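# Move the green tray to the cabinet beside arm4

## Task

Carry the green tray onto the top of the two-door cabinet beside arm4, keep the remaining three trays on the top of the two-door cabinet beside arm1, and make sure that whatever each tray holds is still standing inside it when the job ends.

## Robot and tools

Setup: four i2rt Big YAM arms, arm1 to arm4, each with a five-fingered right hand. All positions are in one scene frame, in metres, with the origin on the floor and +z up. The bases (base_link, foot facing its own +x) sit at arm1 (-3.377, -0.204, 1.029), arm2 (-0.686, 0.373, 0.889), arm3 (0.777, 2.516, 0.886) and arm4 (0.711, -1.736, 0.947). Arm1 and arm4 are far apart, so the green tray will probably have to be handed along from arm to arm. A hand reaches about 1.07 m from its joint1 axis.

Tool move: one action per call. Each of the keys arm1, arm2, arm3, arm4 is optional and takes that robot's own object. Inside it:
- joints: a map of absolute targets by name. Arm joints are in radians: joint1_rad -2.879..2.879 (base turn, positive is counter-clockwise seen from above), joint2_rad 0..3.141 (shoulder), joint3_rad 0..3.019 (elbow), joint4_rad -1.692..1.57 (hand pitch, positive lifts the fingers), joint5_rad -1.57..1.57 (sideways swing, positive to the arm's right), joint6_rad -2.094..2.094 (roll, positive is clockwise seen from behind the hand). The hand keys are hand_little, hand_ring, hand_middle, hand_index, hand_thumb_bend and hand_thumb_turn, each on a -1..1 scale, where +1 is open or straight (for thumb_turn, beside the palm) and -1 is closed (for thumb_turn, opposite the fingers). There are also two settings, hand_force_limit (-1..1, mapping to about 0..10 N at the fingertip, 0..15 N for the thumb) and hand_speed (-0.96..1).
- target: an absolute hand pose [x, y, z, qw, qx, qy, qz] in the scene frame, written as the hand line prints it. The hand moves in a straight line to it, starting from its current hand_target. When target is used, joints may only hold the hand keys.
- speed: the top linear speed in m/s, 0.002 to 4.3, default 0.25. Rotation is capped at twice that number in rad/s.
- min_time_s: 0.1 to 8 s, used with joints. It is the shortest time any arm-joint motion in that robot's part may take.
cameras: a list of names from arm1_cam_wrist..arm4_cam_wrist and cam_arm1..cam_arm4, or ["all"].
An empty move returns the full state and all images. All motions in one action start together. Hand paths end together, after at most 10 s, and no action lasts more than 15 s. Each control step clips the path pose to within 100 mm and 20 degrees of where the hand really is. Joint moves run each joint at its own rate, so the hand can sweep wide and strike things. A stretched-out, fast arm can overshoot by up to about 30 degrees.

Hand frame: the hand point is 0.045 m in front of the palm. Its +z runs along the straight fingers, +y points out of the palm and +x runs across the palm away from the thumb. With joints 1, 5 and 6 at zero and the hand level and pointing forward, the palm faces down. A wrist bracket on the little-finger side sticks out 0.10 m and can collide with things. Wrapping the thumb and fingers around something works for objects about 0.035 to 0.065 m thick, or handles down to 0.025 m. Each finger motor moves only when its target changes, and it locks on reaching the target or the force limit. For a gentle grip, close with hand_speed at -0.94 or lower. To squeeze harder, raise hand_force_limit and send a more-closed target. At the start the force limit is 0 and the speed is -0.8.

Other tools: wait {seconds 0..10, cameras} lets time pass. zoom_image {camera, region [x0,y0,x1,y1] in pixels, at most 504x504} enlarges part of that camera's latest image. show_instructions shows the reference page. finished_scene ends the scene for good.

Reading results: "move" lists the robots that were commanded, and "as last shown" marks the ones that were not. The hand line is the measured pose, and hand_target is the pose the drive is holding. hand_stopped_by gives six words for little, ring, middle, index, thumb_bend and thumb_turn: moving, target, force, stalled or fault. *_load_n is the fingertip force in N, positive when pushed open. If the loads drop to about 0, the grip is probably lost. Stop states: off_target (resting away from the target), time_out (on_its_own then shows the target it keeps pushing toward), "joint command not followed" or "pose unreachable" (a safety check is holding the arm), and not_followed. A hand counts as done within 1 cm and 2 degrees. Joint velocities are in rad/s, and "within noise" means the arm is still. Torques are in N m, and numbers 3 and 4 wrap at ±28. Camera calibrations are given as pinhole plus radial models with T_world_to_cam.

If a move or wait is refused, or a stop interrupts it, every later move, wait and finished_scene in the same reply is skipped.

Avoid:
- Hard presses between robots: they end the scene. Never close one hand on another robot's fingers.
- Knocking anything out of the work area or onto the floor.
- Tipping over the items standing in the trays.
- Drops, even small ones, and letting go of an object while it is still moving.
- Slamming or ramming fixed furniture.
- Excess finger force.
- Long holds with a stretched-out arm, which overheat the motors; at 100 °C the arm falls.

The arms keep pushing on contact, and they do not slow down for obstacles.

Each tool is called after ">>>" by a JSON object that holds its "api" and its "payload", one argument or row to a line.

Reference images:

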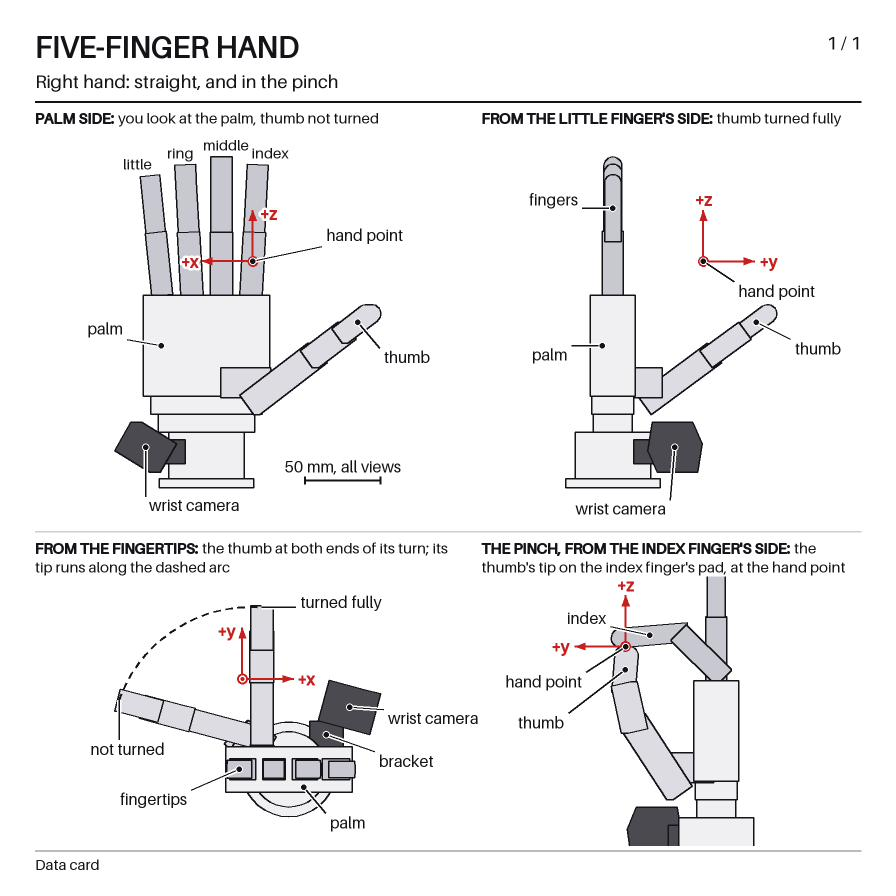

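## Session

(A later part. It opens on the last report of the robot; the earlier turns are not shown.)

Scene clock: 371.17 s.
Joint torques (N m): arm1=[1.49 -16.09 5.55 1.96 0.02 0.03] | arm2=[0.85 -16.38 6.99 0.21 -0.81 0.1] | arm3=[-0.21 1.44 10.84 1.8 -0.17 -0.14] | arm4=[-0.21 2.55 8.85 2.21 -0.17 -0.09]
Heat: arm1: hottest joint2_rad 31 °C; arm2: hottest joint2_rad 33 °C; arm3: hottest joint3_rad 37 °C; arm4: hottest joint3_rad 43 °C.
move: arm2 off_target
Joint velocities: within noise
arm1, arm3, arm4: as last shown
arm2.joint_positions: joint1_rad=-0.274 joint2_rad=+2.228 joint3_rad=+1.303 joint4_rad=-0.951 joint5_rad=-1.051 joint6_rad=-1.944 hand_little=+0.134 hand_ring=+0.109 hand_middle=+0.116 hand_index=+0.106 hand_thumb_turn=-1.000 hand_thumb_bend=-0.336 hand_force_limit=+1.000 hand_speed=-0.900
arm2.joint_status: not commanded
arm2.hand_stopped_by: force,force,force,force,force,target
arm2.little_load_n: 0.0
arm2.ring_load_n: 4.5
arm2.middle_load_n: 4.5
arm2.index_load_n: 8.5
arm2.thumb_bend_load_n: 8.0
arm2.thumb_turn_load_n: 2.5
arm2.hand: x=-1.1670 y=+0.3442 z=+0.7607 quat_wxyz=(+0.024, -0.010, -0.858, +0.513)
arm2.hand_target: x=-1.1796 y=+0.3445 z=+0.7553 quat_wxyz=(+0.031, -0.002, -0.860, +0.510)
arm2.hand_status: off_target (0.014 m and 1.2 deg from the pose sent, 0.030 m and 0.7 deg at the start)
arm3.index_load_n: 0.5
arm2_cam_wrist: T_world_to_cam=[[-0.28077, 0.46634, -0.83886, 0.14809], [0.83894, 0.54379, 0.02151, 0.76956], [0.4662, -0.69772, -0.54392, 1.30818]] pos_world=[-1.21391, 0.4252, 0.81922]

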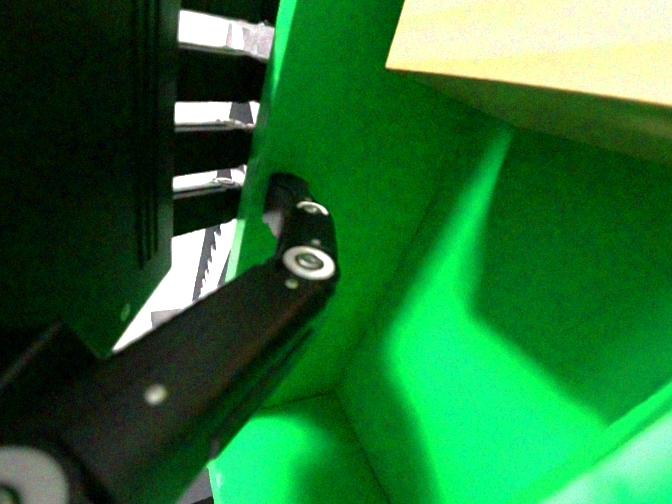

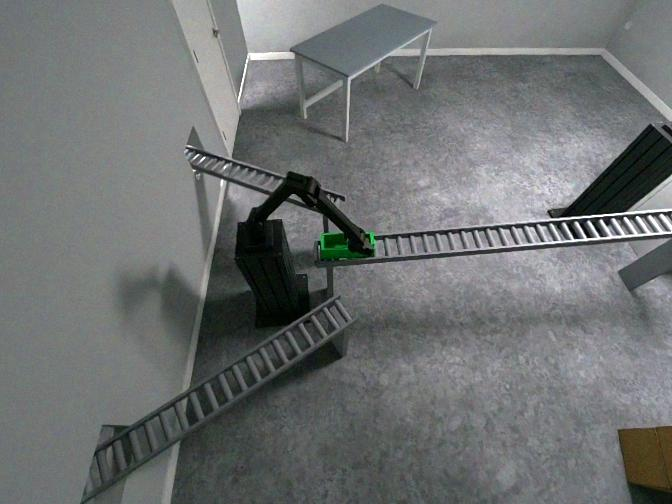

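>>> {"api": "move", "payload": {
  "arm2": {"target": [-1.174, 0.3445, 0.741, 0.0325, -0.005, -0.85936, 0.51008], "speed": 0.03},
  "cameras": ["arm2_cam_wrist", "cam_arm2"]
}}

>>> {"api": "zoom_image", "payload": {
  "camera": "cam_arm2",
  "region": [290, 190, 410, 290]
}}

Scene clock: 372.53 s.
Joint torques (N m): arm1=[1.55 -15.68 5.53 1.94 0.03 0.07] | arm2=[0.56 -16.03 5.53 0.42 -0.65 0.16] | arm3=[-0.21 1.38 10.82 1.8 -0.17 -0.15] | arm4=[-0.21 2.61 8.81 2.15 -0.16 -0.07]
Heat: arm1: hottest joint2_rad 31 °C; arm2: hottest joint2_rad 33 °C; arm3: hottest joint3_rad 37 °C; arm4: hottest joint3_rad 43 °C.
move: arm2 off_target
Joint velocities: within noise
arm1, arm3, arm4: as last shown
arm2.joint_positions: joint1_rad=-0.274 joint2_rad=+2.240 joint3_rad=+1.303 joint4_rad=-0.911 joint5_rad=-1.056 joint6_rad=-1.944 hand_little=+0.134 hand_ring=+0.109 hand_middle=+0.116 hand_index=+0.106 hand_thumb_turn=-1.000 hand_thumb_bend=-0.337 hand_force_limit=+1.000 hand_speed=-0.900
arm2.joint_status: not commanded
arm2.hand_stopped_by: force,force,force,force,force,target
arm2.little_load_n: 0.0
arm2.ring_load_n: 5.0
arm2.middle_load_n: 4.5
arm2.index_load_n: 8.0
arm2.thumb_bend_load_n: 7.0
arm2.thumb_turn_load_n: 2.0
arm2.hand: x=-1.1728 y=+0.3447 z=+0.7533 quat_wxyz=(+0.037, -0.003, -0.858, +0.513)
arm2.hand_target: x=-1.1737 y=+0.3445 z=+0.7412 quat_wxyz=(+0.032, -0.005, -0.859, +0.510)
arm2.hand_status: off_target (0.012 m and 0.6 deg from the pose sent, 0.021 m and 1.2 deg at the start)
arm3.index_load_n: 0.0
arm2_cam_wrist: T_world_to_cam=[[-0.30395, 0.46812, -0.82974, 0.10539], [0.84003, 0.54254, -0.00163, 0.79348], [0.44941, -0.69751, -0.55814, 1.2981]] pos_world=[-1.21788, 0.42561, 0.81326]

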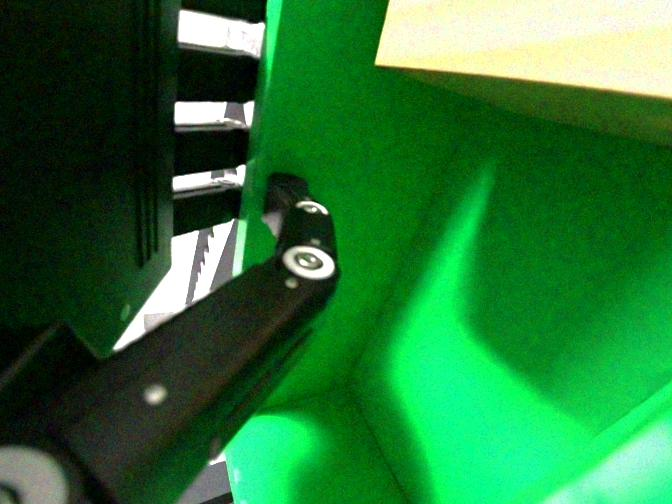

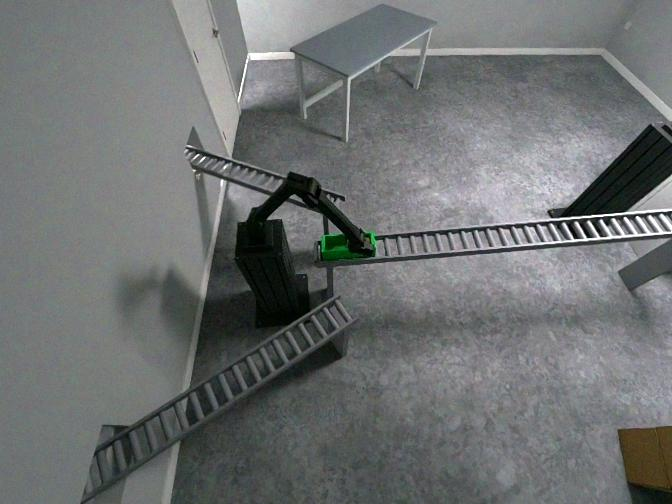

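Scaled by 4.200 from the camera's image (finer frame: 960x720).

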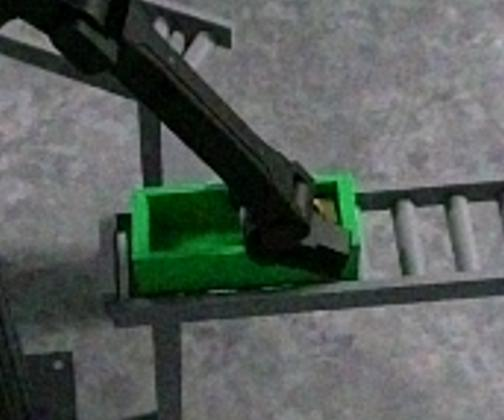

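>>> {"api": "move", "payload": {
  "arm2": {"joints": {"hand_thumb_bend": -0.29, "hand_speed": -0.9}},
  "cameras": ["arm2_cam_wrist", "cam_arm2"]
}}

>>> {"api": "zoom_image", "payload": {
  "camera": "cam_arm2",
  "region": [290, 190, 410, 290]
}}

Scene clock: 373.80 s.
Joint torques (N m): arm1=[1.67 -15.74 5.56 2.03 0.04 0.05] | arm2=[0.56 -16.03 5.52 0.39 -0.65 0.16] | arm3=[-0.15 1.44 10.82 1.8 -0.16 -0.14] | arm4=[-0.21 2.55 8.85 2.22 -0.14 -0.08]
Heat: arm1: hottest joint2_rad 31 °C; arm2: hottest joint2_rad 33 °C; arm3: hottest joint3_rad 37 °C; arm4: hottest joint3_rad 43 °C.
move: arm2 done
Joint velocities: within noise
arm1, arm3, arm4: as last shown
arm2.joint_positions: joint1_rad=-0.274 joint2_rad=+2.240 joint3_rad=+1.303 joint4_rad=-0.911 joint5_rad=-1.056 joint6_rad=-1.944 hand_little=+0.134 hand_ring=+0.109 hand_middle=+0.116 hand_index=+0.106 hand_thumb_turn=-1.000 hand_thumb_bend=-0.290 hand_force_limit=+1.000 hand_speed=-0.900
arm2.joint_status: all done
arm2.hand_stopped_by: force,force,force,force,target,target
arm2.little_load_n: 0.0
arm2.ring_load_n: 3.5
arm2.middle_load_n: 3.0
arm2.index_load_n: 6.0
arm2.thumb_bend_load_n: 1.0
arm2.thumb_turn_load_n: 0.5
arm2.hand: x=-1.1728 y=+0.3447 z=+0.7533 quat_wxyz=(+0.037, -0.003, -0.858, +0.513)
arm2.hand_target: x=-1.1737 y=+0.3445 z=+0.7412 quat_wxyz=(+0.032, -0.005, -0.859, +0.510)
arm2.hand_status: not commanded
arm2_cam_wrist: T_world_to_cam=[[-0.30395, 0.46812, -0.82974, 0.10539], [0.84003, 0.54254, -0.00163, 0.79348], [0.44941, -0.69751, -0.55814, 1.2981]] pos_world=[-1.21788, 0.42561, 0.81326]

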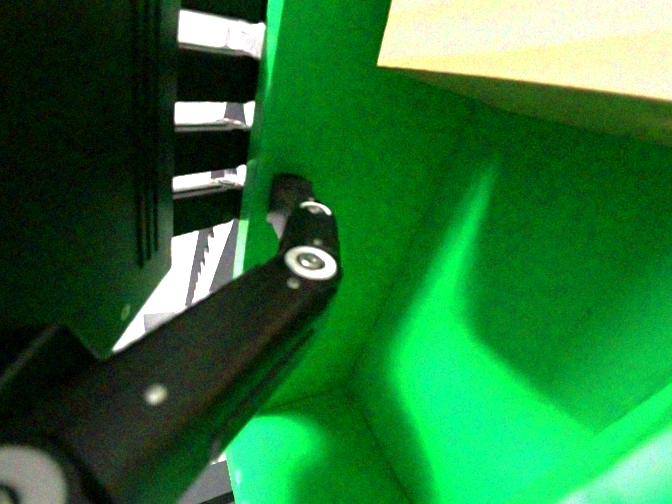

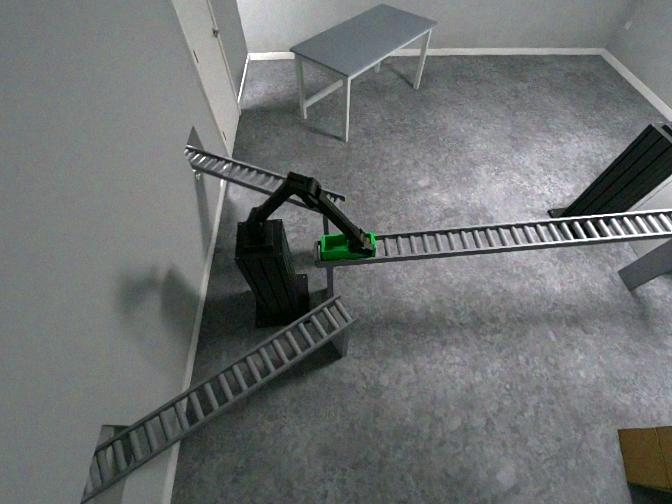

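Scaled by 4.200 from the camera's image (finer frame: 960x720).

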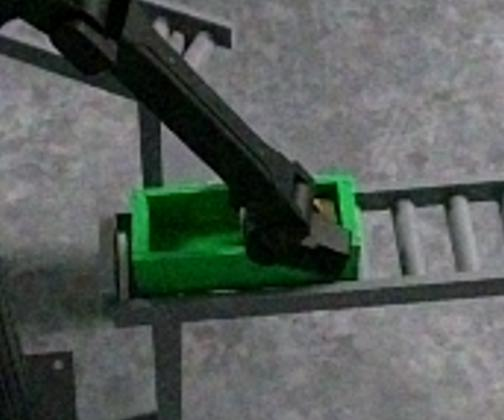

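>>> {"api": "move", "payload": {
  "arm2": {"joints": {"hand_thumb_bend": -0.25, "hand_index": 0.14, "hand_middle": 0.14, "hand_ring": 0.15, "hand_little": 0.16, "hand_speed": -0.9}},
  "cameras": ["arm2_cam_wrist", "cam_arm2"]
}}

>>> {"api": "zoom_image", "payload": {
  "camera": "cam_arm2",
  "region": [290, 190, 410, 290]
}}

Scene clock: 374.93 s.
Joint torques (N m): arm1=[1.38 -15.85 5.53 2.04 0.01 0.05] | arm2=[0.97 -16.15 5.5 0.29 -0.87 0.17] | arm3=[-0.26 1.44 10.85 1.8 -0.16 -0.14] | arm4=[-0.44 2.78 8.88 2.24 -0.16 -0.07]
Heat: arm1: hottest joint2_rad 31 °C; arm2: hottest joint2_rad 33 °C; arm3: hottest joint3_rad 37 °C; arm4: hottest joint3_rad 43 °C.
move: arm2 done
Joint velocities: within noise
arm1, arm3, arm4: as last shown
arm2.joint_positions: joint1_rad=-0.277 joint2_rad=+2.242 joint3_rad=+1.303 joint4_rad=-0.908 joint5_rad=-1.052 joint6_rad=-1.944 hand_little=+0.160 hand_ring=+0.150 hand_middle=+0.140 hand_index=+0.140 hand_thumb_turn=-1.000 hand_thumb_bend=-0.250 hand_force_limit=+1.000 hand_speed=-0.900
arm2.joint_status: all done
arm2.hand_stopped_by: target,target,target,target,target,target
arm2.little_load_n: 0.0
arm2.ring_load_n: 0.0
arm2.middle_load_n: 0.0
arm2.index_load_n: 0.0
arm2.thumb_bend_load_n: 0.5
arm2.thumb_turn_load_n: 0.0
arm2.hand: x=-1.1727 y=+0.3468 z=+0.7517 quat_wxyz=(+0.037, -0.004, -0.859, +0.511)
arm2.hand_target: x=-1.1737 y=+0.3445 z=+0.7412 quat_wxyz=(+0.033, -0.005, -0.859, +0.510)
arm2.hand_status: not commanded
arm2_cam_wrist: T_world_to_cam=[[-0.30325, 0.47219, -0.82769, 0.10086], [0.84106, 0.54094, 0.00044, 0.79248], [0.44794, -0.69601, -0.56118, 1.29872]] pos_world=[-1.21768, 0.42761, 0.81196]

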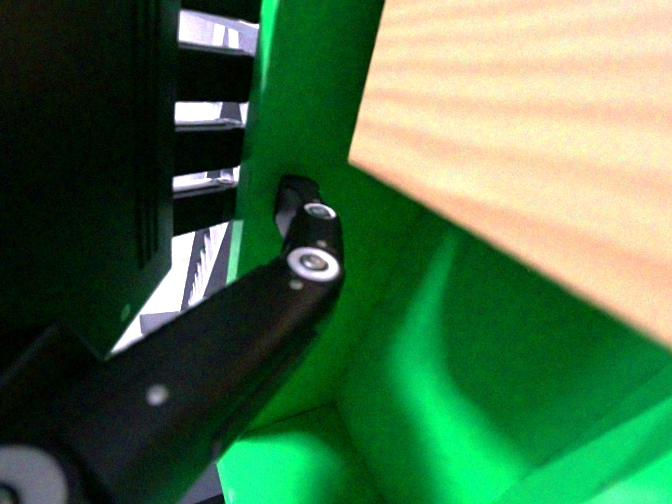

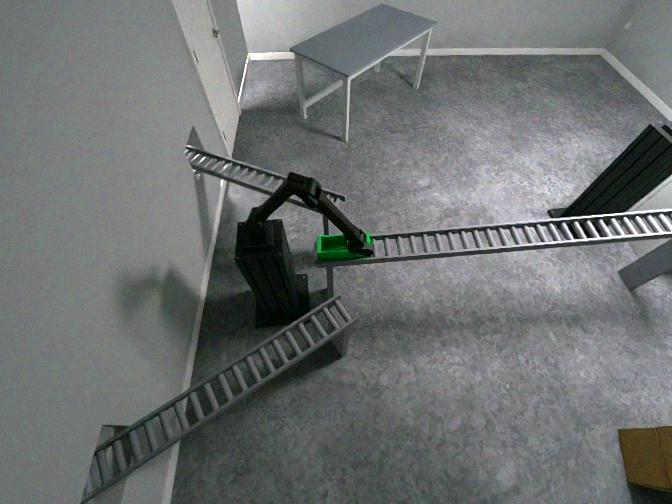

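Scaled by 4.200 from the camera's image (finer frame: 960x720).

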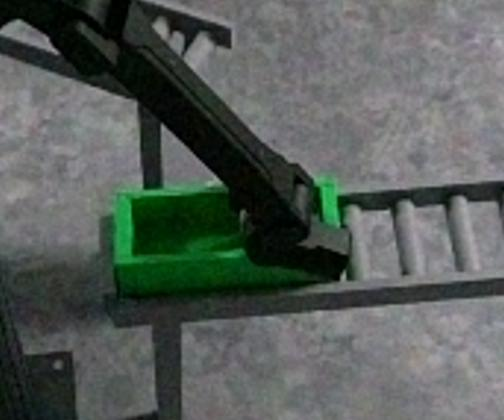

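>>> {"api": "move", "payload": {
  "arm2": {"target": [-1.173, 0.341, 0.732, 0.03522, -0.00825, -0.85936, 0.51008], "speed": 0.04},
  "cameras": ["arm2_cam_wrist"]
}}

Scene clock: 376.93 s.
Joint torques (N m): arm1=[0.97 -15.91 5.56 1.99 0.01 0.05] | arm2=[1.08 -16.03 4.6 0.42 -1.02 0.22] | arm3=[-0.21 1.38 10.82 1.81 -0.17 -0.14] | arm4=[0.03 2.37 8.79 2.28 -0.15 -0.06]
Heat: arm1: hottest joint2_rad 31 °C; arm2: hottest joint2_rad 33 °C; arm3: hottest joint3_rad 37 °C; arm4: hottest joint3_rad 43 °C.
move: arm2 off_target
Joint velocities: within noise
arm1, arm3, arm4: as last shown
arm2.joint_positions: joint1_rad=-0.275 joint2_rad=+2.251 joint3_rad=+1.303 joint4_rad=-0.862 joint5_rad=-1.052 joint6_rad=-1.924 hand_little=+0.160 hand_ring=+0.150 hand_middle=+0.140 hand_index=+0.140 hand_thumb_turn=-1.000 hand_thumb_bend=-0.250 hand_force_limit=+1.000 hand_speed=-0.900
arm2.joint_status: not commanded
arm2.hand_stopped_by: target,target,target,target,target,target
arm2.little_load_n: 0.0
arm2.ring_load_n: 0.0
arm2.middle_load_n: 0.0
arm2.index_load_n: 0.5
arm2.thumb_bend_load_n: 0.5
arm2.thumb_turn_load_n: 0.0
arm2.hand: x=-1.1789 y=+0.3472 z=+0.7455 quat_wxyz=(+0.047, -0.002, -0.860, +0.508)
arm2.hand_target: x=-1.1727 y=+0.3412 z=+0.7323 quat_wxyz=(+0.035, -0.008, -0.859, +0.510)
arm2.hand_status: off_target (0.016 m and 1.5 deg from the pose sent, 0.021 m and 0.6 deg at the start)
arm2_cam_wrist: T_world_to_cam=[[-0.31423, 0.48021, -0.81894, 0.07146], [0.84532, 0.53415, -0.01113, 0.8135], [0.43209, -0.69576, -0.57378, 1.2889]] pos_world=[-1.22213, 0.42791, 0.80712]

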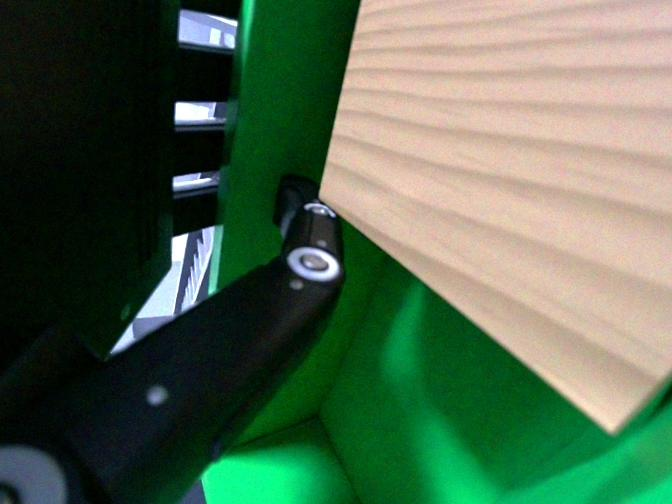

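>>> {"api": "move", "payload": {
  "arm2": {"target": [-1.166, 0.345, 0.757, 0.03522, -0.00825, -0.85936, 0.51008], "speed": 0.04}
}}

>>> {"api": "move", "payload": {
  "arm2": {"target": [-1.166, 0.344, 0.738, 0.03522, -0.00825, -0.85936, 0.51008], "speed": 0.04},
  "cameras": ["arm2_cam_wrist"]
}}

Scene clock: 381.23 s.
Joint torques (N m): arm1=[1.44 -15.91 5.45 2 0.02 0.03] | arm2=[0.26 -19.14 3.92 -0.84 -1.06 0] | arm3=[-0.26 1.44 10.85 1.8 -0.16 -0.14] | arm4=[-0.21 2.61 8.84 2.25 -0.16 -0.08]
Heat: arm1: hottest joint2_rad 31 °C; arm2: hottest joint2_rad 33 °C; arm3: hottest joint3_rad 37 °C; arm4: hottest joint3_rad 43 °C.
move: arm2 done
Joint velocities: within noise
arm1, arm3, arm4: as last shown
arm2.joint_positions: joint1_rad=-0.276 joint2_rad=+2.233 joint3_rad=+1.288 joint4_rad=-0.881 joint5_rad=-1.048 joint6_rad=-1.923 hand_little=+0.160 hand_ring=+0.150 hand_middle=+0.140 hand_index=+0.140 hand_thumb_turn=-1.000 hand_thumb_bend=-0.250 hand_force_limit=+1.000 hand_speed=-0.900
arm2.joint_status: not commanded
arm2.hand_stopped_by: target,target,target,target,target,target
arm2.little_load_n: 0.0
arm2.ring_load_n: 0.0
arm2.middle_load_n: 0.0
arm2.index_load_n: 0.0
arm2.thumb_bend_load_n: 2.0
arm2.thumb_turn_load_n: 0.0
arm2.hand: x=-1.1710 y=+0.3464 z=+0.7514 quat_wxyz=(+0.039, -0.007, -0.860, +0.508)
arm2.hand_target: x=-1.1660 y=+0.3450 z=+0.7568 quat_wxyz=(+0.035, -0.008, -0.859, +0.510)
arm2.hand_status: done (0.008 m and 0.5 deg from the pose sent, 0.017 m and 1.5 deg at the start)
pictures: none

Scene clock: 382.20 s.
Joint torques (N m): arm1=[1.44 -15.91 5.42 2 0.03 0.06] | arm2=[0.44 -16.09 4.27 0.36 -1.08 0.04] | arm3=[-0.26 1.44 10.84 1.8 -0.17 -0.14] | arm4=[0.03 2.84 8.77 2.25 -0.16 -0.08]
Heat: arm1: hottest joint2_rad 31 °C; arm2: hottest joint2_rad 33 °C; arm3: hottest joint3_rad 37 °C; arm4: hottest joint3_rad 43 °C.
move: arm2 off_target
Joint velocities: within noise
arm1.joint_positions: joint1_rad=-1.613 joint2_rad=+1.930 joint3_rad=+0.812 joint4_rad=+0.749 joint5_rad=+0.061 joint6_rad=+0.103 hand_little=+0.150 hand_ring=+0.150 hand_middle=+0.150 hand_index=+0.150 hand_thumb_turn=-1.000 hand_thumb_bend=-0.120 hand_force_limit=+1.000 hand_speed=-0.850
arm1.joint_status: not commanded
arm1.hand_stopped_by: target,target,target,target,target,target
arm1.little_load_n: 0.0
arm1.ring_load_n: 0.0
arm1.middle_load_n: 0.0
arm1.index_load_n: 0.0
arm1.thumb_bend_load_n: 0.0
arm1.thumb_turn_load_n: 0.0
arm1.hand: x=-3.4419 y=+0.4107 z=+0.9967 quat_wxyz=(+0.565, -0.824, +0.032, +0.022)
arm1.hand_target: x=-3.4469 y=+0.4099 z=+0.9998 quat_wxyz=(+0.566, -0.824, +0.032, +0.026)
arm1.hand_status: not commanded
arm2.joint_positions: joint1_rad=-0.276 joint2_rad=+2.233 joint3_rad=+1.288 joint4_rad=-0.875 joint5_rad=-1.048 joint6_rad=-1.923 hand_little=+0.160 hand_ring=+0.150 hand_middle=+0.140 hand_index=+0.140 hand_thumb_turn=-1.000 hand_thumb_bend=-0.250 hand_force_limit=+1.000 hand_speed=-0.900
arm2.joint_status: not commanded
arm2.hand_stopped_by: target,target,target,target,target,target
arm2.little_load_n: 0.0
arm2.ring_load_n: 0.0
arm2.middle_load_n: 0.0
arm2.index_load_n: 0.0
arm2.thumb_bend_load_n: 0.5
arm2.thumb_turn_load_n: 0.5
arm2.hand: x=-1.1724 y=+0.3467 z=+0.7509 quat_wxyz=(+0.042, -0.006, -0.861, +0.507)
arm2.hand_target: x=-1.1657 y=+0.3440 z=+0.7383 quat_wxyz=(+0.035, -0.008, -0.859, +0.510)
arm2.hand_status: off_target (0.015 m and 0.9 deg from the pose sent, 0.015 m and 0.5 deg at the start)
arm3.joint_positions: joint1_rad=-0.251 joint2_rad=+0.638 joint3_rad=+1.377 joint4_rad=-1.217 joint5_rad=-0.253 joint6_rad=-1.341 hand_little=+1.000 hand_ring=+1.000 hand_middle=+1.000 hand_index=+1.000 hand_thumb_turn=+1.000 hand_thumb_bend=+1.000 hand_force_limit=+0.000 hand_speed=-0.800
arm3.joint_status: not commanded
arm3.hand_stopped_by: target,target,target,target,target,target
arm3.little_load_n: 0.0
arm3.ring_load_n: 0.0
arm3.middle_load_n: 0.0
arm3.index_load_n: 0.0
arm3.thumb_bend_load_n: 0.0
arm3.thumb_turn_load_n: 0.0
arm3.hand: x=+1.0338 y=+2.5864 z=+1.3871 quat_wxyz=(-0.229, +0.848, +0.082, +0.471)
arm3.hand_target: x=+1.0328 y=+2.5862 z=+1.3993 quat_wxyz=(-0.231, +0.841, +0.083, +0.483)
arm3.hand_status: not commanded
arm4.joint_positions: joint1_rad=+0.305 joint2_rad=+0.619 joint3_rad=+1.418 joint4_rad=-1.163 joint5_rad=-0.192 joint6_rad=-1.236 hand_little=+1.000 hand_ring=+1.000 hand_middle=+1.000 hand_index=+1.000 hand_thumb_turn=+1.000 hand_thumb_bend=+1.000 hand_force_limit=+0.000 hand_speed=-0.800
arm4.joint_status: not commanded
arm4.hand_stopped_by: target,target,target,target,target,target
arm4.little_load_n: 0.0
arm4.ring_load_n: 0.0
arm4.middle_load_n: 0.0
arm4.index_load_n: 0.0
arm4.thumb_bend_load_n: 0.0
arm4.thumb_turn_load_n: 0.0
arm4.hand: x=+0.9621 y=-1.7985 z=+1.4826 quat_wxyz=(-0.127, +0.805, -0.160, +0.557)
arm4.hand_target: x=+0.9600 y=-1.7983 z=+1.4922 quat_wxyz=(-0.128, +0.800, -0.158, +0.565)
arm4.hand_status: not commanded
arm2_cam_wrist: T_world_to_cam=[[-0.30405, 0.48113, -0.82224, 0.09229], [0.84549, 0.53399, -0.00018, 0.80037], [0.43898, -0.69525, -0.56915, 1.29336]] pos_world=[-1.2164, 0.42742, 0.81214]

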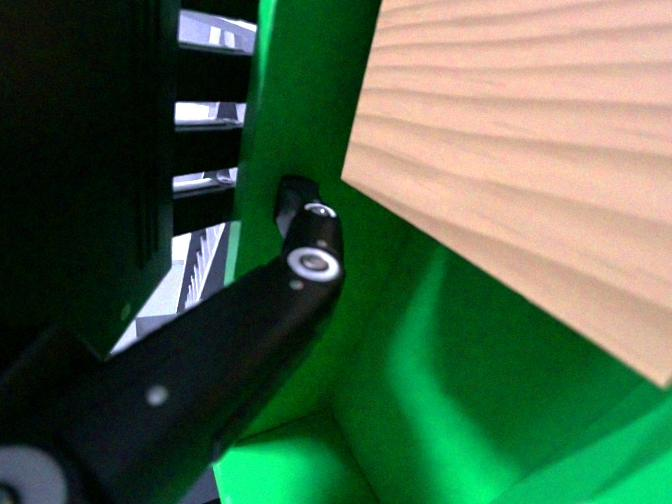

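>>> {"api": "move", "payload": {
  "arm2": {"joints": {"hand_thumb_bend": 0.1, "hand_index": 0.25, "hand_middle": 0.25, "hand_ring": 0.25, "hand_little": 0.3, "hand_speed": -0.5}}
}}

>>> {"api": "move", "payload": {
  "arm2": {"target": [-1.162, 0.345, 0.79, 0.03522, -0.00825, -0.85936, 0.51008], "speed": 0.06}
}}

>>> {"api": "move", "payload": {
  "arm2": {"target": [-1.166, 0.345, 0.74, 0.03522, -0.00825, -0.85936, 0.51008], "speed": 0.06},
  "cameras": ["arm2_cam_wrist"]
}}

>>> {"api": "zoom_image", "payload": {
  "camera": "arm2_cam_wrist",
  "region": [150, 0, 350, 300]
}}

Scene clock: 384.13 s.
Joint torques (N m): arm1=[1.26 -15.62 5.55 2.02 0.01 0.05] | arm2=[0.5 -16.03 4.25 0.38 -1.07 0.04] | arm3=[-0.15 1.44 10.82 1.81 -0.16 -0.14] | arm4=[-0.15 2.49 8.8 2.24 -0.15 -0.08]
Heat: arm1: hottest joint2_rad 31 °C; arm2: hottest joint2_rad 33 °C; arm3: hottest joint3_rad 37 °C; arm4: hottest joint3_rad 43 °C.
move: arm2 done
Joint velocities: within noise
arm1, arm3, arm4: as last shown
arm2.joint_positions: joint1_rad=-0.276 joint2_rad=+2.233 joint3_rad=+1.288 joint4_rad=-0.875 joint5_rad=-1.049 joint6_rad=-1.923 hand_little=+0.300 hand_ring=+0.250 hand_middle=+0.250 hand_index=+0.250 hand_thumb_turn=-1.000 hand_thumb_bend=+0.100 hand_force_limit=+1.000 hand_speed=-0.500
arm2.joint_status: all done
arm2.hand_stopped_by: target,target,target,target,target,target
arm2.little_load_n: 0.0
arm2.ring_load_n: 0.0
arm2.middle_load_n: 0.0
arm2.index_load_n: 0.0
arm2.thumb_bend_load_n: 0.0
arm2.thumb_turn_load_n: 0.0
arm2.hand: x=-1.1724 y=+0.3466 z=+0.7510 quat_wxyz=(+0.042, -0.006, -0.861, +0.508)
arm2.hand_target: x=-1.1657 y=+0.3440 z=+0.7383 quat_wxyz=(+0.035, -0.008, -0.859, +0.510)
arm2.hand_status: not commanded
pictures: none

Scene clock: 385.53 s.
Joint torques (N m): arm1=[1.26 -15.85 5.44 1.89 0.03 0.04] | arm2=[0.09 -18.2 4.34 -0.7 -1.03 -0.02] | arm3=[-0.21 1.44 10.81 1.83 -0.17 -0.14] | arm4=[-0.15 2.55 8.8 2.25 -0.15 -0.07]
Heat: arm1: hottest joint2_rad 31 °C; arm2: hottest joint2_rad 33 °C; arm3: hottest joint3_rad 37 °C; arm4: hottest joint3_rad 43 °C.
move: arm2 done
Joint velocities: within noise
arm1, arm3, arm4: as last shown
arm2.joint_positions: joint1_rad=-0.276 joint2_rad=+2.153 joint3_rad=+1.268 joint4_rad=-0.943 joint5_rad=-1.049 joint6_rad=-1.923 hand_little=+0.300 hand_ring=+0.250 hand_middle=+0.250 hand_index=+0.250 hand_thumb_turn=-1.000 hand_thumb_bend=+0.100 hand_force_limit=+1.000 hand_speed=-0.500
arm2.joint_status: not commanded
arm2.hand_stopped_by: target,target,target,target,target,target
arm2.little_load_n: 0.0
arm2.ring_load_n: 0.0
arm2.middle_load_n: 0.0
arm2.index_load_n: 0.0
arm2.thumb_bend_load_n: 0.0
arm2.thumb_turn_load_n: 0.0
arm2.hand: x=-1.1677 y=+0.3457 z=+0.7880 quat_wxyz=(+0.039, -0.007, -0.860, +0.508)
arm2.hand_target: x=-1.1621 y=+0.3450 z=+0.7900 quat_wxyz=(+0.035, -0.008, -0.859, +0.510)
arm2.hand_status: done (0.006 m and 0.5 deg from the pose sent, 0.040 m and 0.9 deg at the start)
pictures: none

Scene clock: 386.90 s.
Joint torques (N m): arm1=[1.38 -16.15 5.61 1.96 0.05 0.02] | arm2=[0.32 -16.32 5.52 0.29 -1.03 0] | arm3=[-0.15 1.44 10.82 1.8 -0.16 -0.15] | arm4=[-0.15 2.55 8.83 2.26 -0.14 -0.07]
Heat: arm1: hottest joint2_rad 31 °C; arm2: hottest joint2_rad 33 °C; arm3: hottest joint3_rad 37 °C; arm4: hottest joint3_rad 43 °C.
move: arm2 done
Joint velocities: within noise
arm1, arm3, arm4: as last shown
arm2.joint_positions: joint1_rad=-0.276 joint2_rad=+2.235 joint3_rad=+1.268 joint4_rad=-0.881 joint5_rad=-1.049 joint6_rad=-1.923 hand_little=+0.300 hand_ring=+0.250 hand_middle=+0.250 hand_index=+0.250 hand_thumb_turn=-1.000 hand_thumb_bend=+0.100 hand_force_limit=+1.000 hand_speed=-0.500
arm2.joint_status: not commanded
arm2.hand_stopped_by: target,target,target,target,target,target
arm2.little_load_n: 0.0
arm2.ring_load_n: 0.0
arm2.middle_load_n: 0.5
arm2.index_load_n: 0.0
arm2.thumb_bend_load_n: 0.0
arm2.thumb_turn_load_n: 0.0
arm2.hand: x=-1.1607 y=+0.3439 z=+0.7475 quat_wxyz=(+0.031, -0.012, -0.860, +0.510)
arm2.hand_target: x=-1.1658 y=+0.3450 z=+0.7402 quat_wxyz=(+0.035, -0.008, -0.859, +0.510)
arm2.hand_status: done (0.009 m and 0.7 deg from the pose sent, 0.048 m and 0.5 deg at the start)
arm2_cam_wrist: T_world_to_cam=[[-0.28231, 0.47582, -0.833, 0.12948], [0.84524, 0.53406, 0.01861, 0.77757], [0.45373, -0.69884, -0.55295, 1.29054]] pos_world=[-1.20624, 0.425, 0.807]

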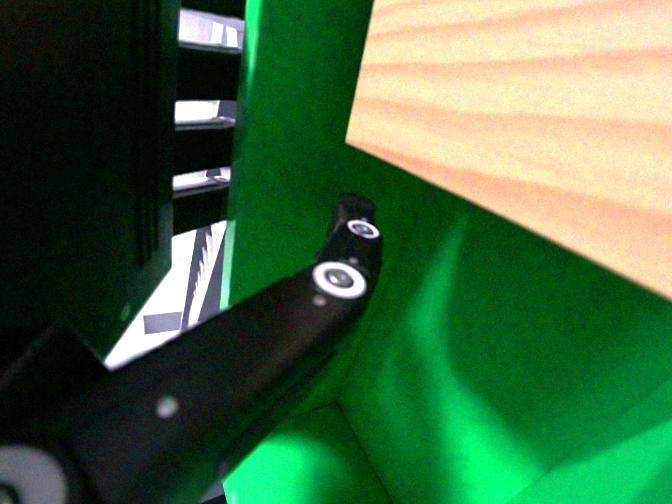

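Scaled by 1.680 from the camera's image (finer frame: 960x720).

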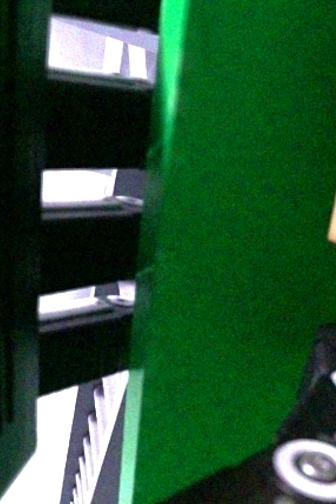

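>>> {"api": "move", "payload": {
  "arm2": {"joints": {"hand_little": 0.18, "hand_ring": 0.16, "hand_middle": 0.15, "hand_index": 0.14, "hand_speed": -0.7, "hand_force_limit": -0.4}}
}}

>>> {"api": "move", "payload": {
  "arm2": {"joints": {"hand_thumb_bend": -0.6, "hand_speed": -0.7, "hand_force_limit": -0.4}}
}}

>>> {"api": "move", "payload": {
  "arm2": {"joints": {"hand_little": -0.1, "hand_ring": -0.1, "hand_middle": -0.1, "hand_index": -0.1, "hand_speed": -0.9, "hand_force_limit": -0.5}}
}}

>>> {"api": "move", "payload": {
  "arm2": {"joints": {"hand_index": -0.11, "hand_middle": -0.11, "hand_ring": -0.11, "hand_thumb_bend": -0.61, "hand_speed": -0.88, "hand_force_limit": 0.5}}
}}

>>> {"api": "move", "payload": {
  "arm2": {"joints": {"hand_index": -0.12, "hand_middle": -0.12, "hand_ring": -0.12, "hand_thumb_bend": -0.62, "hand_speed": -0.9, "hand_force_limit": 1.0}},
  "cameras": ["arm2_cam_wrist"]
}}

Scene clock: 388.33 s.
Joint torques (N m): arm1=[1.14 -15.91 5.52 1.87 0.02 0.05] | arm2=[0.26 -16.32 5.5 0.29 -1.04 -0.01] | arm3=[-0.21 1.38 10.82 1.78 -0.17 -0.14] | arm4=[0.21 2.67 8.73 2.25 -0.17 -0.06]
Heat: arm1: hottest joint2_rad 31 °C; arm2: hottest joint2_rad 33 °C; arm3: hottest joint3_rad 37 °C; arm4: hottest joint3_rad 43 °C.
move: arm2 done
Joint velocities: within noise
arm1, arm3, arm4: as last shown
arm1.thumb_bend_load_n: 0.5
arm2.joint_positions: joint1_rad=-0.276 joint2_rad=+2.235 joint3_rad=+1.268 joint4_rad=-0.881 joint5_rad=-1.049 joint6_rad=-1.923 hand_little=+0.180 hand_ring=+0.160 hand_middle=+0.150 hand_index=+0.140 hand_thumb_turn=-1.000 hand_thumb_bend=+0.100 hand_force_limit=-0.400 hand_speed=-0.700
arm2.joint_status: all done
arm2.hand_stopped_by: target,target,target,target,target,target
arm2.little_load_n: 0.0
arm2.ring_load_n: 0.0
arm2.middle_load_n: 0.0
arm2.index_load_n: 0.0
arm2.thumb_bend_load_n: 0.0
arm2.thumb_turn_load_n: 0.0
arm2.hand: x=-1.1607 y=+0.3439 z=+0.7475 quat_wxyz=(+0.031, -0.012, -0.860, +0.510)
arm2.hand_target: x=-1.1658 y=+0.3450 z=+0.7402 quat_wxyz=(+0.035, -0.008, -0.859, +0.510)
arm2.hand_status: not commanded
arm3.thumb_turn_load_n: -0.5
pictures: none

Scene clock: 390.23 s.
Joint torques (N m): arm1=[1.32 -15.79 5.55 1.96 0.05 0.07] | arm2=[0.67 -16.32 5.5 0.17 -1.29 0] | arm3=[-0.21 1.38 10.85 1.8 -0.16 -0.14] | arm4=[-0.09 2.49 8.79 2.19 -0.15 -0.07]
Heat: arm1: hottest joint2_rad 31 °C; arm2: hottest joint2_rad 34 °C; arm3: hottest joint3_rad 37 °C; arm4: hottest joint3_rad 43 °C.
move: arm2 off_target
Joint velocities: within noise
arm1, arm3, arm4: as last shown
arm1.thumb_bend_load_n: 0.0
arm2.joint_positions: joint1_rad=-0.280 joint2_rad=+2.235 joint3_rad=+1.268 joint4_rad=-0.878 joint5_rad=-1.043 joint6_rad=-1.923 hand_little=+0.180 hand_ring=+0.160 hand_middle=+0.150 hand_index=+0.140 hand_thumb_turn=-1.000 hand_thumb_bend=-0.309 hand_force_limit=-0.400 hand_speed=-0.700
arm2.joint_status: hand_thumb_bend off_target (ended at -0.309, target -0.600); the others done
arm2.hand_stopped_by: target,target,target,target,force,target
arm2.little_load_n: 0.5
arm2.ring_load_n: 0.0
arm2.middle_load_n: 0.0
arm2.index_load_n: 1.0
arm2.thumb_bend_load_n: 6.0
arm2.thumb_turn_load_n: 0.5
arm2.hand: x=-1.1611 y=+0.3471 z=+0.7465 quat_wxyz=(+0.032, -0.013, -0.861, +0.507)
arm2.hand_target: x=-1.1658 y=+0.3451 z=+0.7401 quat_wxyz=(+0.035, -0.008, -0.859, +0.510)
arm2.hand_status: not commanded
arm3.middle_load_n: -0.5
arm3.thumb_turn_load_n: 0.0
pictures: none

Scene clock: 391.43 s.
Joint torques (N m): arm1=[1.26 -15.79 5.57 1.92 0.04 0.06] | arm2=[0.67 -16.32 5.53 0.17 -1.21 0.08] | arm3=[-0.26 1.44 10.84 1.81 -0.16 -0.14] | arm4=[-0.09 2.73 8.77 2.28 -0.17 -0.08]
Heat: arm1: hottest joint2_rad 31 °C; arm2: hottest joint2_rad 34 °C; arm3: hottest joint3_rad 37 °C; arm4: hottest joint3_rad 43 °C.
move: arm2 off_target
Joint velocities: within noise
arm1, arm3, arm4: as last shown
arm1.little_load_n: -0.5
arm2.joint_positions: joint1_rad=-0.280 joint2_rad=+2.235 joint3_rad=+1.268 joint4_rad=-0.878 joint5_rad=-1.045 joint6_rad=-1.930 hand_little=+0.098 hand_ring=+0.124 hand_middle=+0.133 hand_index=+0.132 hand_thumb_turn=-1.000 hand_thumb_bend=-0.308 hand_force_limit=-0.500 hand_speed=-0.900
arm2.joint_status: hand_little off_target (ended at +0.098, target -0.100); hand_ring off_target (ended at +0.124, target -0.100); hand_middle off_target (ended at +0.133, target -0.100); hand_index off_target (ended at +0.132, target -0.100); the others done
arm2.hand_stopped_by: force,force,force,force,force,target
arm2.little_load_n: 3.5
arm2.ring_load_n: 2.0
arm2.middle_load_n: 2.5
arm2.index_load_n: 2.5
arm2.thumb_bend_load_n: 8.0
arm2.thumb_turn_load_n: 0.5
arm2.hand: x=-1.1616 y=+0.3469 z=+0.7466 quat_wxyz=(+0.034, -0.010, -0.861, +0.508)
arm2.hand_target: x=-1.1658 y=+0.3450 z=+0.7401 quat_wxyz=(+0.035, -0.008, -0.859, +0.510)
arm2.hand_status: not commanded
arm3.middle_load_n: 0.0
pictures: none

Scene clock: 391.93 s.
Joint torques (N m): arm1=[1.38 -15.56 5.52 1.96 0.03 0.05] | arm2=[0.62 -16.38 5.5 0.14 -1.05 0.1] | arm3=[-0.21 1.44 10.84 1.81 -0.17 -0.14] | arm4=[-0.21 2.61 8.79 2.22 -0.17 -0.07]
Heat: arm1: hottest joint2_rad 31 °C; arm2: hottest joint2_rad 34 °C; arm3: hottest joint3_rad 37 °C; arm4: hottest joint3_rad 43 °C.
move: arm2 off_target
Joint velocities: within noise
arm1, arm3, arm4: as last shown
arm1.little_load_n: 0.0
arm2.joint_positions: joint1_rad=-0.280 joint2_rad=+2.236 joint3_rad=+1.268 joint4_rad=-0.877 joint5_rad=-1.048 joint6_rad=-1.932 hand_little=+0.098 hand_ring=+0.105 hand_middle=+0.114 hand_index=+0.113 hand_thumb_turn=-1.000 hand_thumb_bend=-0.320 hand_force_limit=+0.500 hand_speed=-0.880
arm2.joint_status: hand_ring off_target (ended at +0.105, target -0.110); hand_middle off_target (ended at +0.114, target -0.110); hand_index off_target (ended at +0.113, target -0.110); hand_thumb_bend off_target (ended at -0.320, target -0.610); the others done
arm2.hand_stopped_by: force,force,force,force,force,target
arm2.little_load_n: 2.0
arm2.ring_load_n: 6.5
arm2.middle_load_n: 8.5
arm2.index_load_n: 7.0
arm2.thumb_bend_load_n: 11.0
arm2.thumb_turn_load_n: 1.0
arm2.hand: x=-1.1617 y=+0.3462 z=+0.7465 quat_wxyz=(+0.035, -0.010, -0.860, +0.509)
arm2.hand_target: x=-1.1657 y=+0.3449 z=+0.7401 quat_wxyz=(+0.035, -0.008, -0.859, +0.510)
arm2.hand_status: not commanded
pictures: none

Scene clock: 392.47 s.
Joint torques (N m): arm1=[0.97 -15.91 5.52 1.88 0.03 0.03] | arm2=[0.56 -16.44 5.52 0.13 -0.93 0.1] | arm3=[-0.21 1.38 10.84 1.8 -0.17 -0.15] | arm4=[-0.09 2.43 8.79 2.25 -0.16 -0.09]
Heat: arm1: hottest joint2_rad 31 °C; arm2: hottest joint2_rad 34 °C; arm3: hottest joint3_rad 37 °C; arm4: hottest joint3_rad 43 °C.
move: arm2 off_target
Joint velocities: within noise
arm1.joint_positions: joint1_rad=-1.613 joint2_rad=+1.930 joint3_rad=+0.812 joint4_rad=+0.749 joint5_rad=+0.061 joint6_rad=+0.103 hand_little=+0.150 hand_ring=+0.150 hand_middle=+0.150 hand_index=+0.150 hand_thumb_turn=-1.000 hand_thumb_bend=-0.120 hand_force_limit=+1.000 hand_speed=-0.850
arm1.joint_status: not commanded
arm1.hand_stopped_by: target,target,target,target,target,target
arm1.little_load_n: 0.0
arm1.ring_load_n: 0.0
arm1.middle_load_n: 0.0
arm1.index_load_n: 0.0
arm1.thumb_bend_load_n: 0.5
arm1.thumb_turn_load_n: 0.0
arm1.hand: x=-3.4419 y=+0.4107 z=+0.9967 quat_wxyz=(+0.565, -0.824, +0.032, +0.022)
arm1.hand_target: x=-3.4469 y=+0.4099 z=+0.9998 quat_wxyz=(+0.566, -0.824, +0.032, +0.026)
arm1.hand_status: not commanded
arm2.joint_positions: joint1_rad=-0.279 joint2_rad=+2.237 joint3_rad=+1.268 joint4_rad=-0.876 joint5_rad=-1.051 joint6_rad=-1.932 hand_little=+0.098 hand_ring=+0.089 hand_middle=+0.108 hand_index=+0.098 hand_thumb_turn=-1.000 hand_thumb_bend=-0.332 hand_force_limit=+1.000 hand_speed=-0.900
arm2.joint_status: hand_ring off_target (ended at +0.089, target -0.120); hand_middle off_target (ended at +0.108, target -0.120); hand_index off_target (ended at +0.098, target -0.120); hand_thumb_bend off_target (ended at -0.332, target -0.620); the others done
arm2.hand_stopped_by: force,force,force,force,force,target
arm2.little_load_n: 1.5
arm2.ring_load_n: 10.0
arm2.middle_load_n: 8.5
arm2.index_load_n: 11.5
arm2.thumb_bend_load_n: 15.0
arm2.thumb_turn_load_n: 1.5
arm2.hand: x=-1.1620 y=+0.3454 z=+0.7465 quat_wxyz=(+0.035, -0.009, -0.859, +0.511)
arm2.hand_target: x=-1.1658 y=+0.3449 z=+0.7402 quat_wxyz=(+0.035, -0.008, -0.859, +0.510)
arm2.hand_status: not commanded
arm3.joint_positions: joint1_rad=-0.251 joint2_rad=+0.638 joint3_rad=+1.377 joint4_rad=-1.217 joint5_rad=-0.253 joint6_rad=-1.341 hand_little=+1.000 hand_ring=+1.000 hand_middle=+1.000 hand_index=+1.000 hand_thumb_turn=+1.000 hand_thumb_bend=+1.000 hand_force_limit=+0.000 hand_speed=-0.800
arm3.joint_status: not commanded
arm3.hand_stopped_by: target,target,target,target,target,target
arm3.little_load_n: 0.0
arm3.ring_load_n: 0.0
arm3.middle_load_n: 0.0
arm3.index_load_n: 0.0
arm3.thumb_bend_load_n: 0.0
arm3.thumb_turn_load_n: 0.0
arm3.hand: x=+1.0338 y=+2.5864 z=+1.3871 quat_wxyz=(-0.229, +0.848, +0.082, +0.471)
arm3.hand_target: x=+1.0328 y=+2.5862 z=+1.3993 quat_wxyz=(-0.231, +0.841, +0.083, +0.483)
arm3.hand_status: not commanded
arm4.joint_positions: joint1_rad=+0.305 joint2_rad=+0.619 joint3_rad=+1.418 joint4_rad=-1.163 joint5_rad=-0.192 joint6_rad=-1.236 hand_little=+1.000 hand_ring=+1.000 hand_middle=+1.000 hand_index=+1.000 hand_thumb_turn=+1.000 hand_thumb_bend=+1.000 hand_force_limit=+0.000 hand_speed=-0.800
arm4.joint_status: not commanded
arm4.hand_stopped_by: target,target,target,target,target,target
arm4.little_load_n: 0.0
arm4.ring_load_n: 0.0
arm4.middle_load_n: 0.0
arm4.index_load_n: 0.0
arm4.thumb_bend_load_n: 0.0
arm4.thumb_turn_load_n: 0.0
arm4.hand: x=+0.9621 y=-1.7985 z=+1.4826 quat_wxyz=(-0.127, +0.805, -0.160, +0.557)
arm4.hand_target: x=+0.9600 y=-1.7983 z=+1.4922 quat_wxyz=(-0.128, +0.800, -0.158, +0.565)
arm4.hand_status: not commanded
arm2_cam_wrist: T_world_to_cam=[[-0.2917, 0.47469, -0.83041, 0.11507], [0.84529, 0.53424, 0.00846, 0.78543], [0.44765, -0.69947, -0.55709, 1.28787]] pos_world=[-1.20687, 0.4266, 0.80637]

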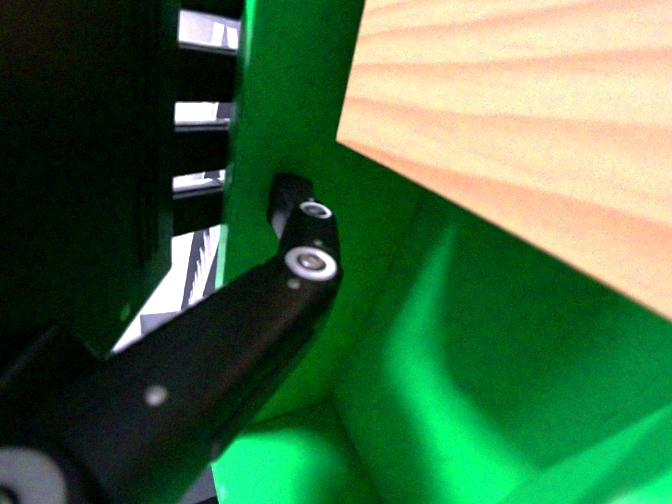

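Lift.

>>> {"api": "move", "payload": {
  "arm2": {"target": [-1.168, 0.3455, 0.79, 0.03522, -0.00825, -0.85936, 0.51008], "speed": 0.05}
}}

>>> {"api": "move", "payload": {
  "arm2": {"target": [-1.168, 0.344, 0.85, 0.03522, -0.00825, -0.85936, 0.51008], "speed": 0.06},
  "cameras": ["arm2_cam_wrist", "cam_arm2"]
}}

>>> {"api": "zoom_image", "payload": {
  "camera": "cam_arm2",
  "region": [290, 190, 410, 290]
}}

Scene clock: 394.33 s.
Joint torques (N m): arm1=[1.44 -15.74 5.56 2.09 0.06 0.07] | arm2=[0.62 -20.78 5.35 -1.36 -1.27 0.21] | arm3=[-0.21 1.44 10.84 1.81 -0.16 -0.14] | arm4=[-0.03 2.67 8.81 2.24 -0.17 -0.06]
Heat: arm1: hottest joint2_rad 31 °C; arm2: hottest joint2_rad 34 °C; arm3: hottest joint3_rad 37 °C; arm4: hottest joint3_rad 43 °C.
move: arm2 off_target
Joint velocities: within noise
arm1, arm3, arm4: as last shown
arm1.little_load_n: 0.5
arm1.thumb_bend_load_n: 0.0
arm2.joint_positions: joint1_rad=-0.279 joint2_rad=+2.194 joint3_rad=+1.268 joint4_rad=-0.934 joint5_rad=-1.044 joint6_rad=-1.942 hand_little=+0.098 hand_ring=+0.089 hand_middle=+0.108 hand_index=+0.098 hand_thumb_turn=-1.000 hand_thumb_bend=-0.332 hand_force_limit=+1.000 hand_speed=-0.900
arm2.joint_status: not commanded
arm2.hand_stopped_by: force,force,force,force,force,target
arm2.little_load_n: 0.5
arm2.ring_load_n: 8.5
arm2.middle_load_n: 7.0
arm2.index_load_n: 11.0
arm2.thumb_bend_load_n: 16.5
arm2.thumb_turn_load_n: 1.5
arm2.hand: x=-1.1608 y=+0.3465 z=+0.7682 quat_wxyz=(+0.030, -0.008, -0.860, +0.509)
arm2.hand_target: x=-1.1678 y=+0.3454 z=+0.7895 quat_wxyz=(+0.035, -0.008, -0.859, +0.510)
arm2.hand_status: off_target (0.023 m and 0.6 deg from the pose sent, 0.044 m and 0.2 deg at the start)
pictures: none

Scene clock: 395.93 s.
Joint torques (N m): arm1=[1.14 -15.79 5.61 1.92 0.03 0.05] | arm2=[0.91 -20.42 6.37 -0.99 -1.37 0.2] | arm3=[-0.21 1.32 10.84 1.8 -0.17 -0.14] | arm4=[-0.15 2.49 8.77 2.19 -0.17 -0.09]
Heat: arm1: hottest joint2_rad 31 °C; arm2: hottest joint2_rad 34 °C; arm3: hottest joint3_rad 37 °C; arm4: hottest joint3_rad 43 °C.
move: arm2 off_target
Joint velocities: within noise
arm1, arm3, arm4: as last shown
arm1.little_load_n: 0.0
arm2.joint_positions: joint1_rad=-0.279 joint2_rad=+2.081 joint3_rad=+1.268 joint4_rad=-1.059 joint5_rad=-1.042 joint6_rad=-1.935 hand_little=+0.098 hand_ring=+0.089 hand_middle=+0.108 hand_index=+0.098 hand_thumb_turn=-1.000 hand_thumb_bend=-0.332 hand_force_limit=+1.000 hand_speed=-0.900
arm2.joint_status: not commanded
arm2.hand_stopped_by: force,force,force,force,force,target
arm2.little_load_n: 0.0
arm2.ring_load_n: 7.5
arm2.middle_load_n: 6.0
arm2.index_load_n: 10.5
arm2.thumb_bend_load_n: 17.0
arm2.thumb_turn_load_n: 1.5
arm2.hand: x=-1.1582 y=+0.3463 z=+0.8263 quat_wxyz=(+0.023, -0.014, -0.860, +0.509)
arm2.hand_target: x=-1.1676 y=+0.3439 z=+0.8495 quat_wxyz=(+0.035, -0.008, -0.859, +0.510)
arm2.hand_status: off_target (0.026 m and 1.5 deg from the pose sent, 0.082 m and 0.6 deg at the start)
arm2_cam_wrist: T_world_to_cam=[[-0.27215, 0.47593, -0.83632, 0.20913], [0.84276, 0.53736, 0.03155, 0.758], [0.46442, -0.69623, -0.54734, 1.34147]] pos_world=[-1.2049, 0.42711, 0.88522]

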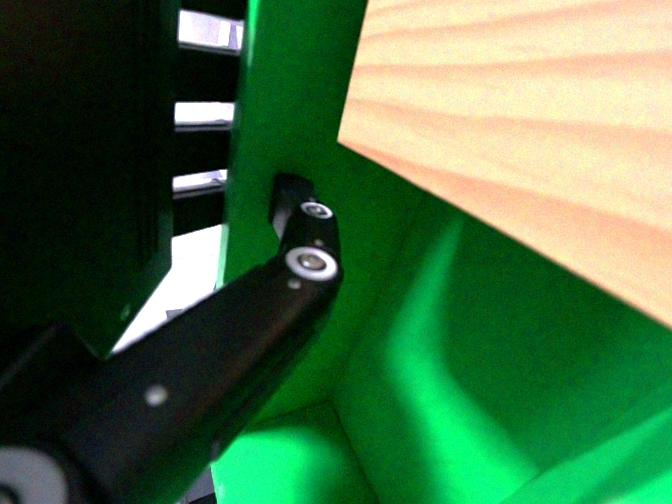

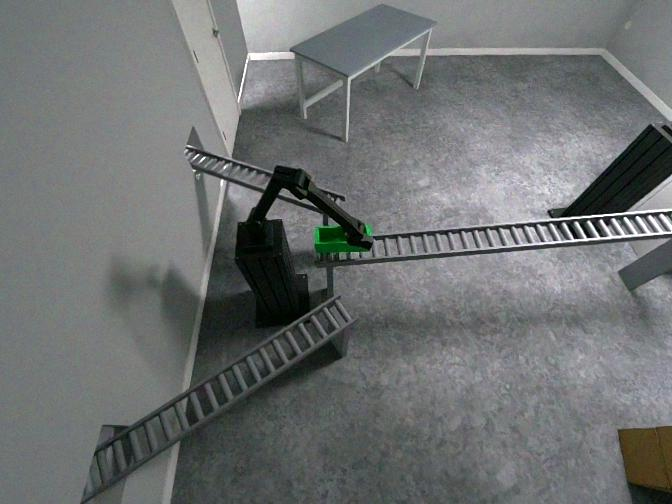

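Scaled by 4.200 from the camera's image (finer frame: 960x720).

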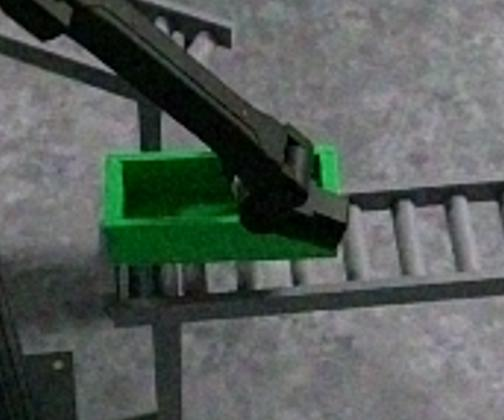

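>>> {"api": "move", "payload": {
  "arm2": {"target": [-1.16, 0.34, 0.93, 0.03522, -0.00825, -0.85936, 0.51008], "speed": 0.08},
  "cameras": ["arm2_cam_wrist"]
}}

Scene clock: 398.80 s.
Joint torques (N m): arm1=[1.61 -15.91 5.59 1.89 0.03 0.05] | arm2=[0.91 -19.19 8.29 -1.01 -1.43 0.21] | arm3=[-0.15 1.44 10.85 1.81 -0.16 -0.15] | arm4=[0.15 2.37 8.84 2.26 -0.17 -0.07]
Heat: arm1: hottest joint2_rad 31 °C; arm2: hottest joint2_rad 34 °C; arm3: hottest joint3_rad 37 °C; arm4: hottest joint3_rad 43 °C.
move: arm2 off_target
Joint velocities: within noise
arm1, arm3, arm4: as last shown
arm2.joint_positions: joint1_rad=-0.276 joint2_rad=+1.928 joint3_rad=+1.268 joint4_rad=-1.216 joint5_rad=-1.042 joint6_rad=-1.926 hand_little=+0.098 hand_ring=+0.089 hand_middle=+0.108 hand_index=+0.098 hand_thumb_turn=-1.000 hand_thumb_bend=-0.332 hand_force_limit=+1.000 hand_speed=-0.900
arm2.joint_status: not commanded
arm2.hand_stopped_by: force,force,force,force,force,target
arm2.little_load_n: 0.0
arm2.ring_load_n: 7.5
arm2.middle_load_n: 6.0
arm2.index_load_n: 10.5
arm2.thumb_bend_load_n: 17.0
arm2.thumb_turn_load_n: 1.5
arm2.hand: x=-1.1472 y=+0.3424 z=+0.9036 quat_wxyz=(+0.018, -0.018, -0.860, +0.510)
arm2.hand_target: x=-1.1592 y=+0.3399 z=+0.9297 quat_wxyz=(+0.035, -0.008, -0.859, +0.510)
arm2.hand_status: off_target (0.029 m and 2.2 deg from the pose sent, 0.104 m and 1.5 deg at the start)
arm2_cam_wrist: T_world_to_cam=[[-0.26161, 0.4749, -0.84026, 0.29461], [0.84277, 0.53671, 0.04095, 0.74012], [0.47042, -0.69743, -0.54064, 1.37727]] pos_world=[-1.19457, 0.42341, 0.96185]

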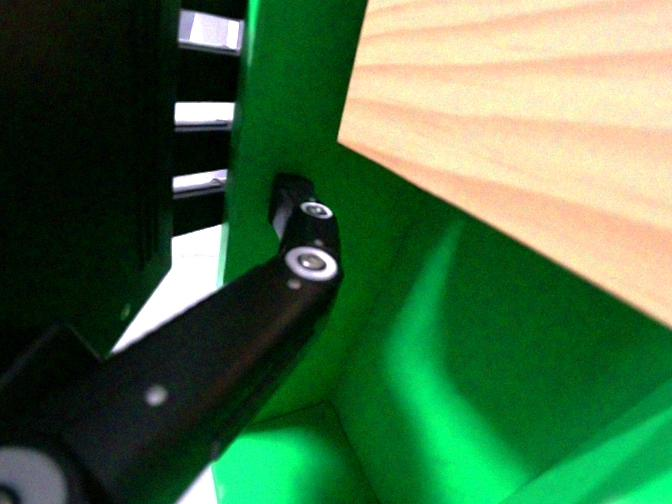

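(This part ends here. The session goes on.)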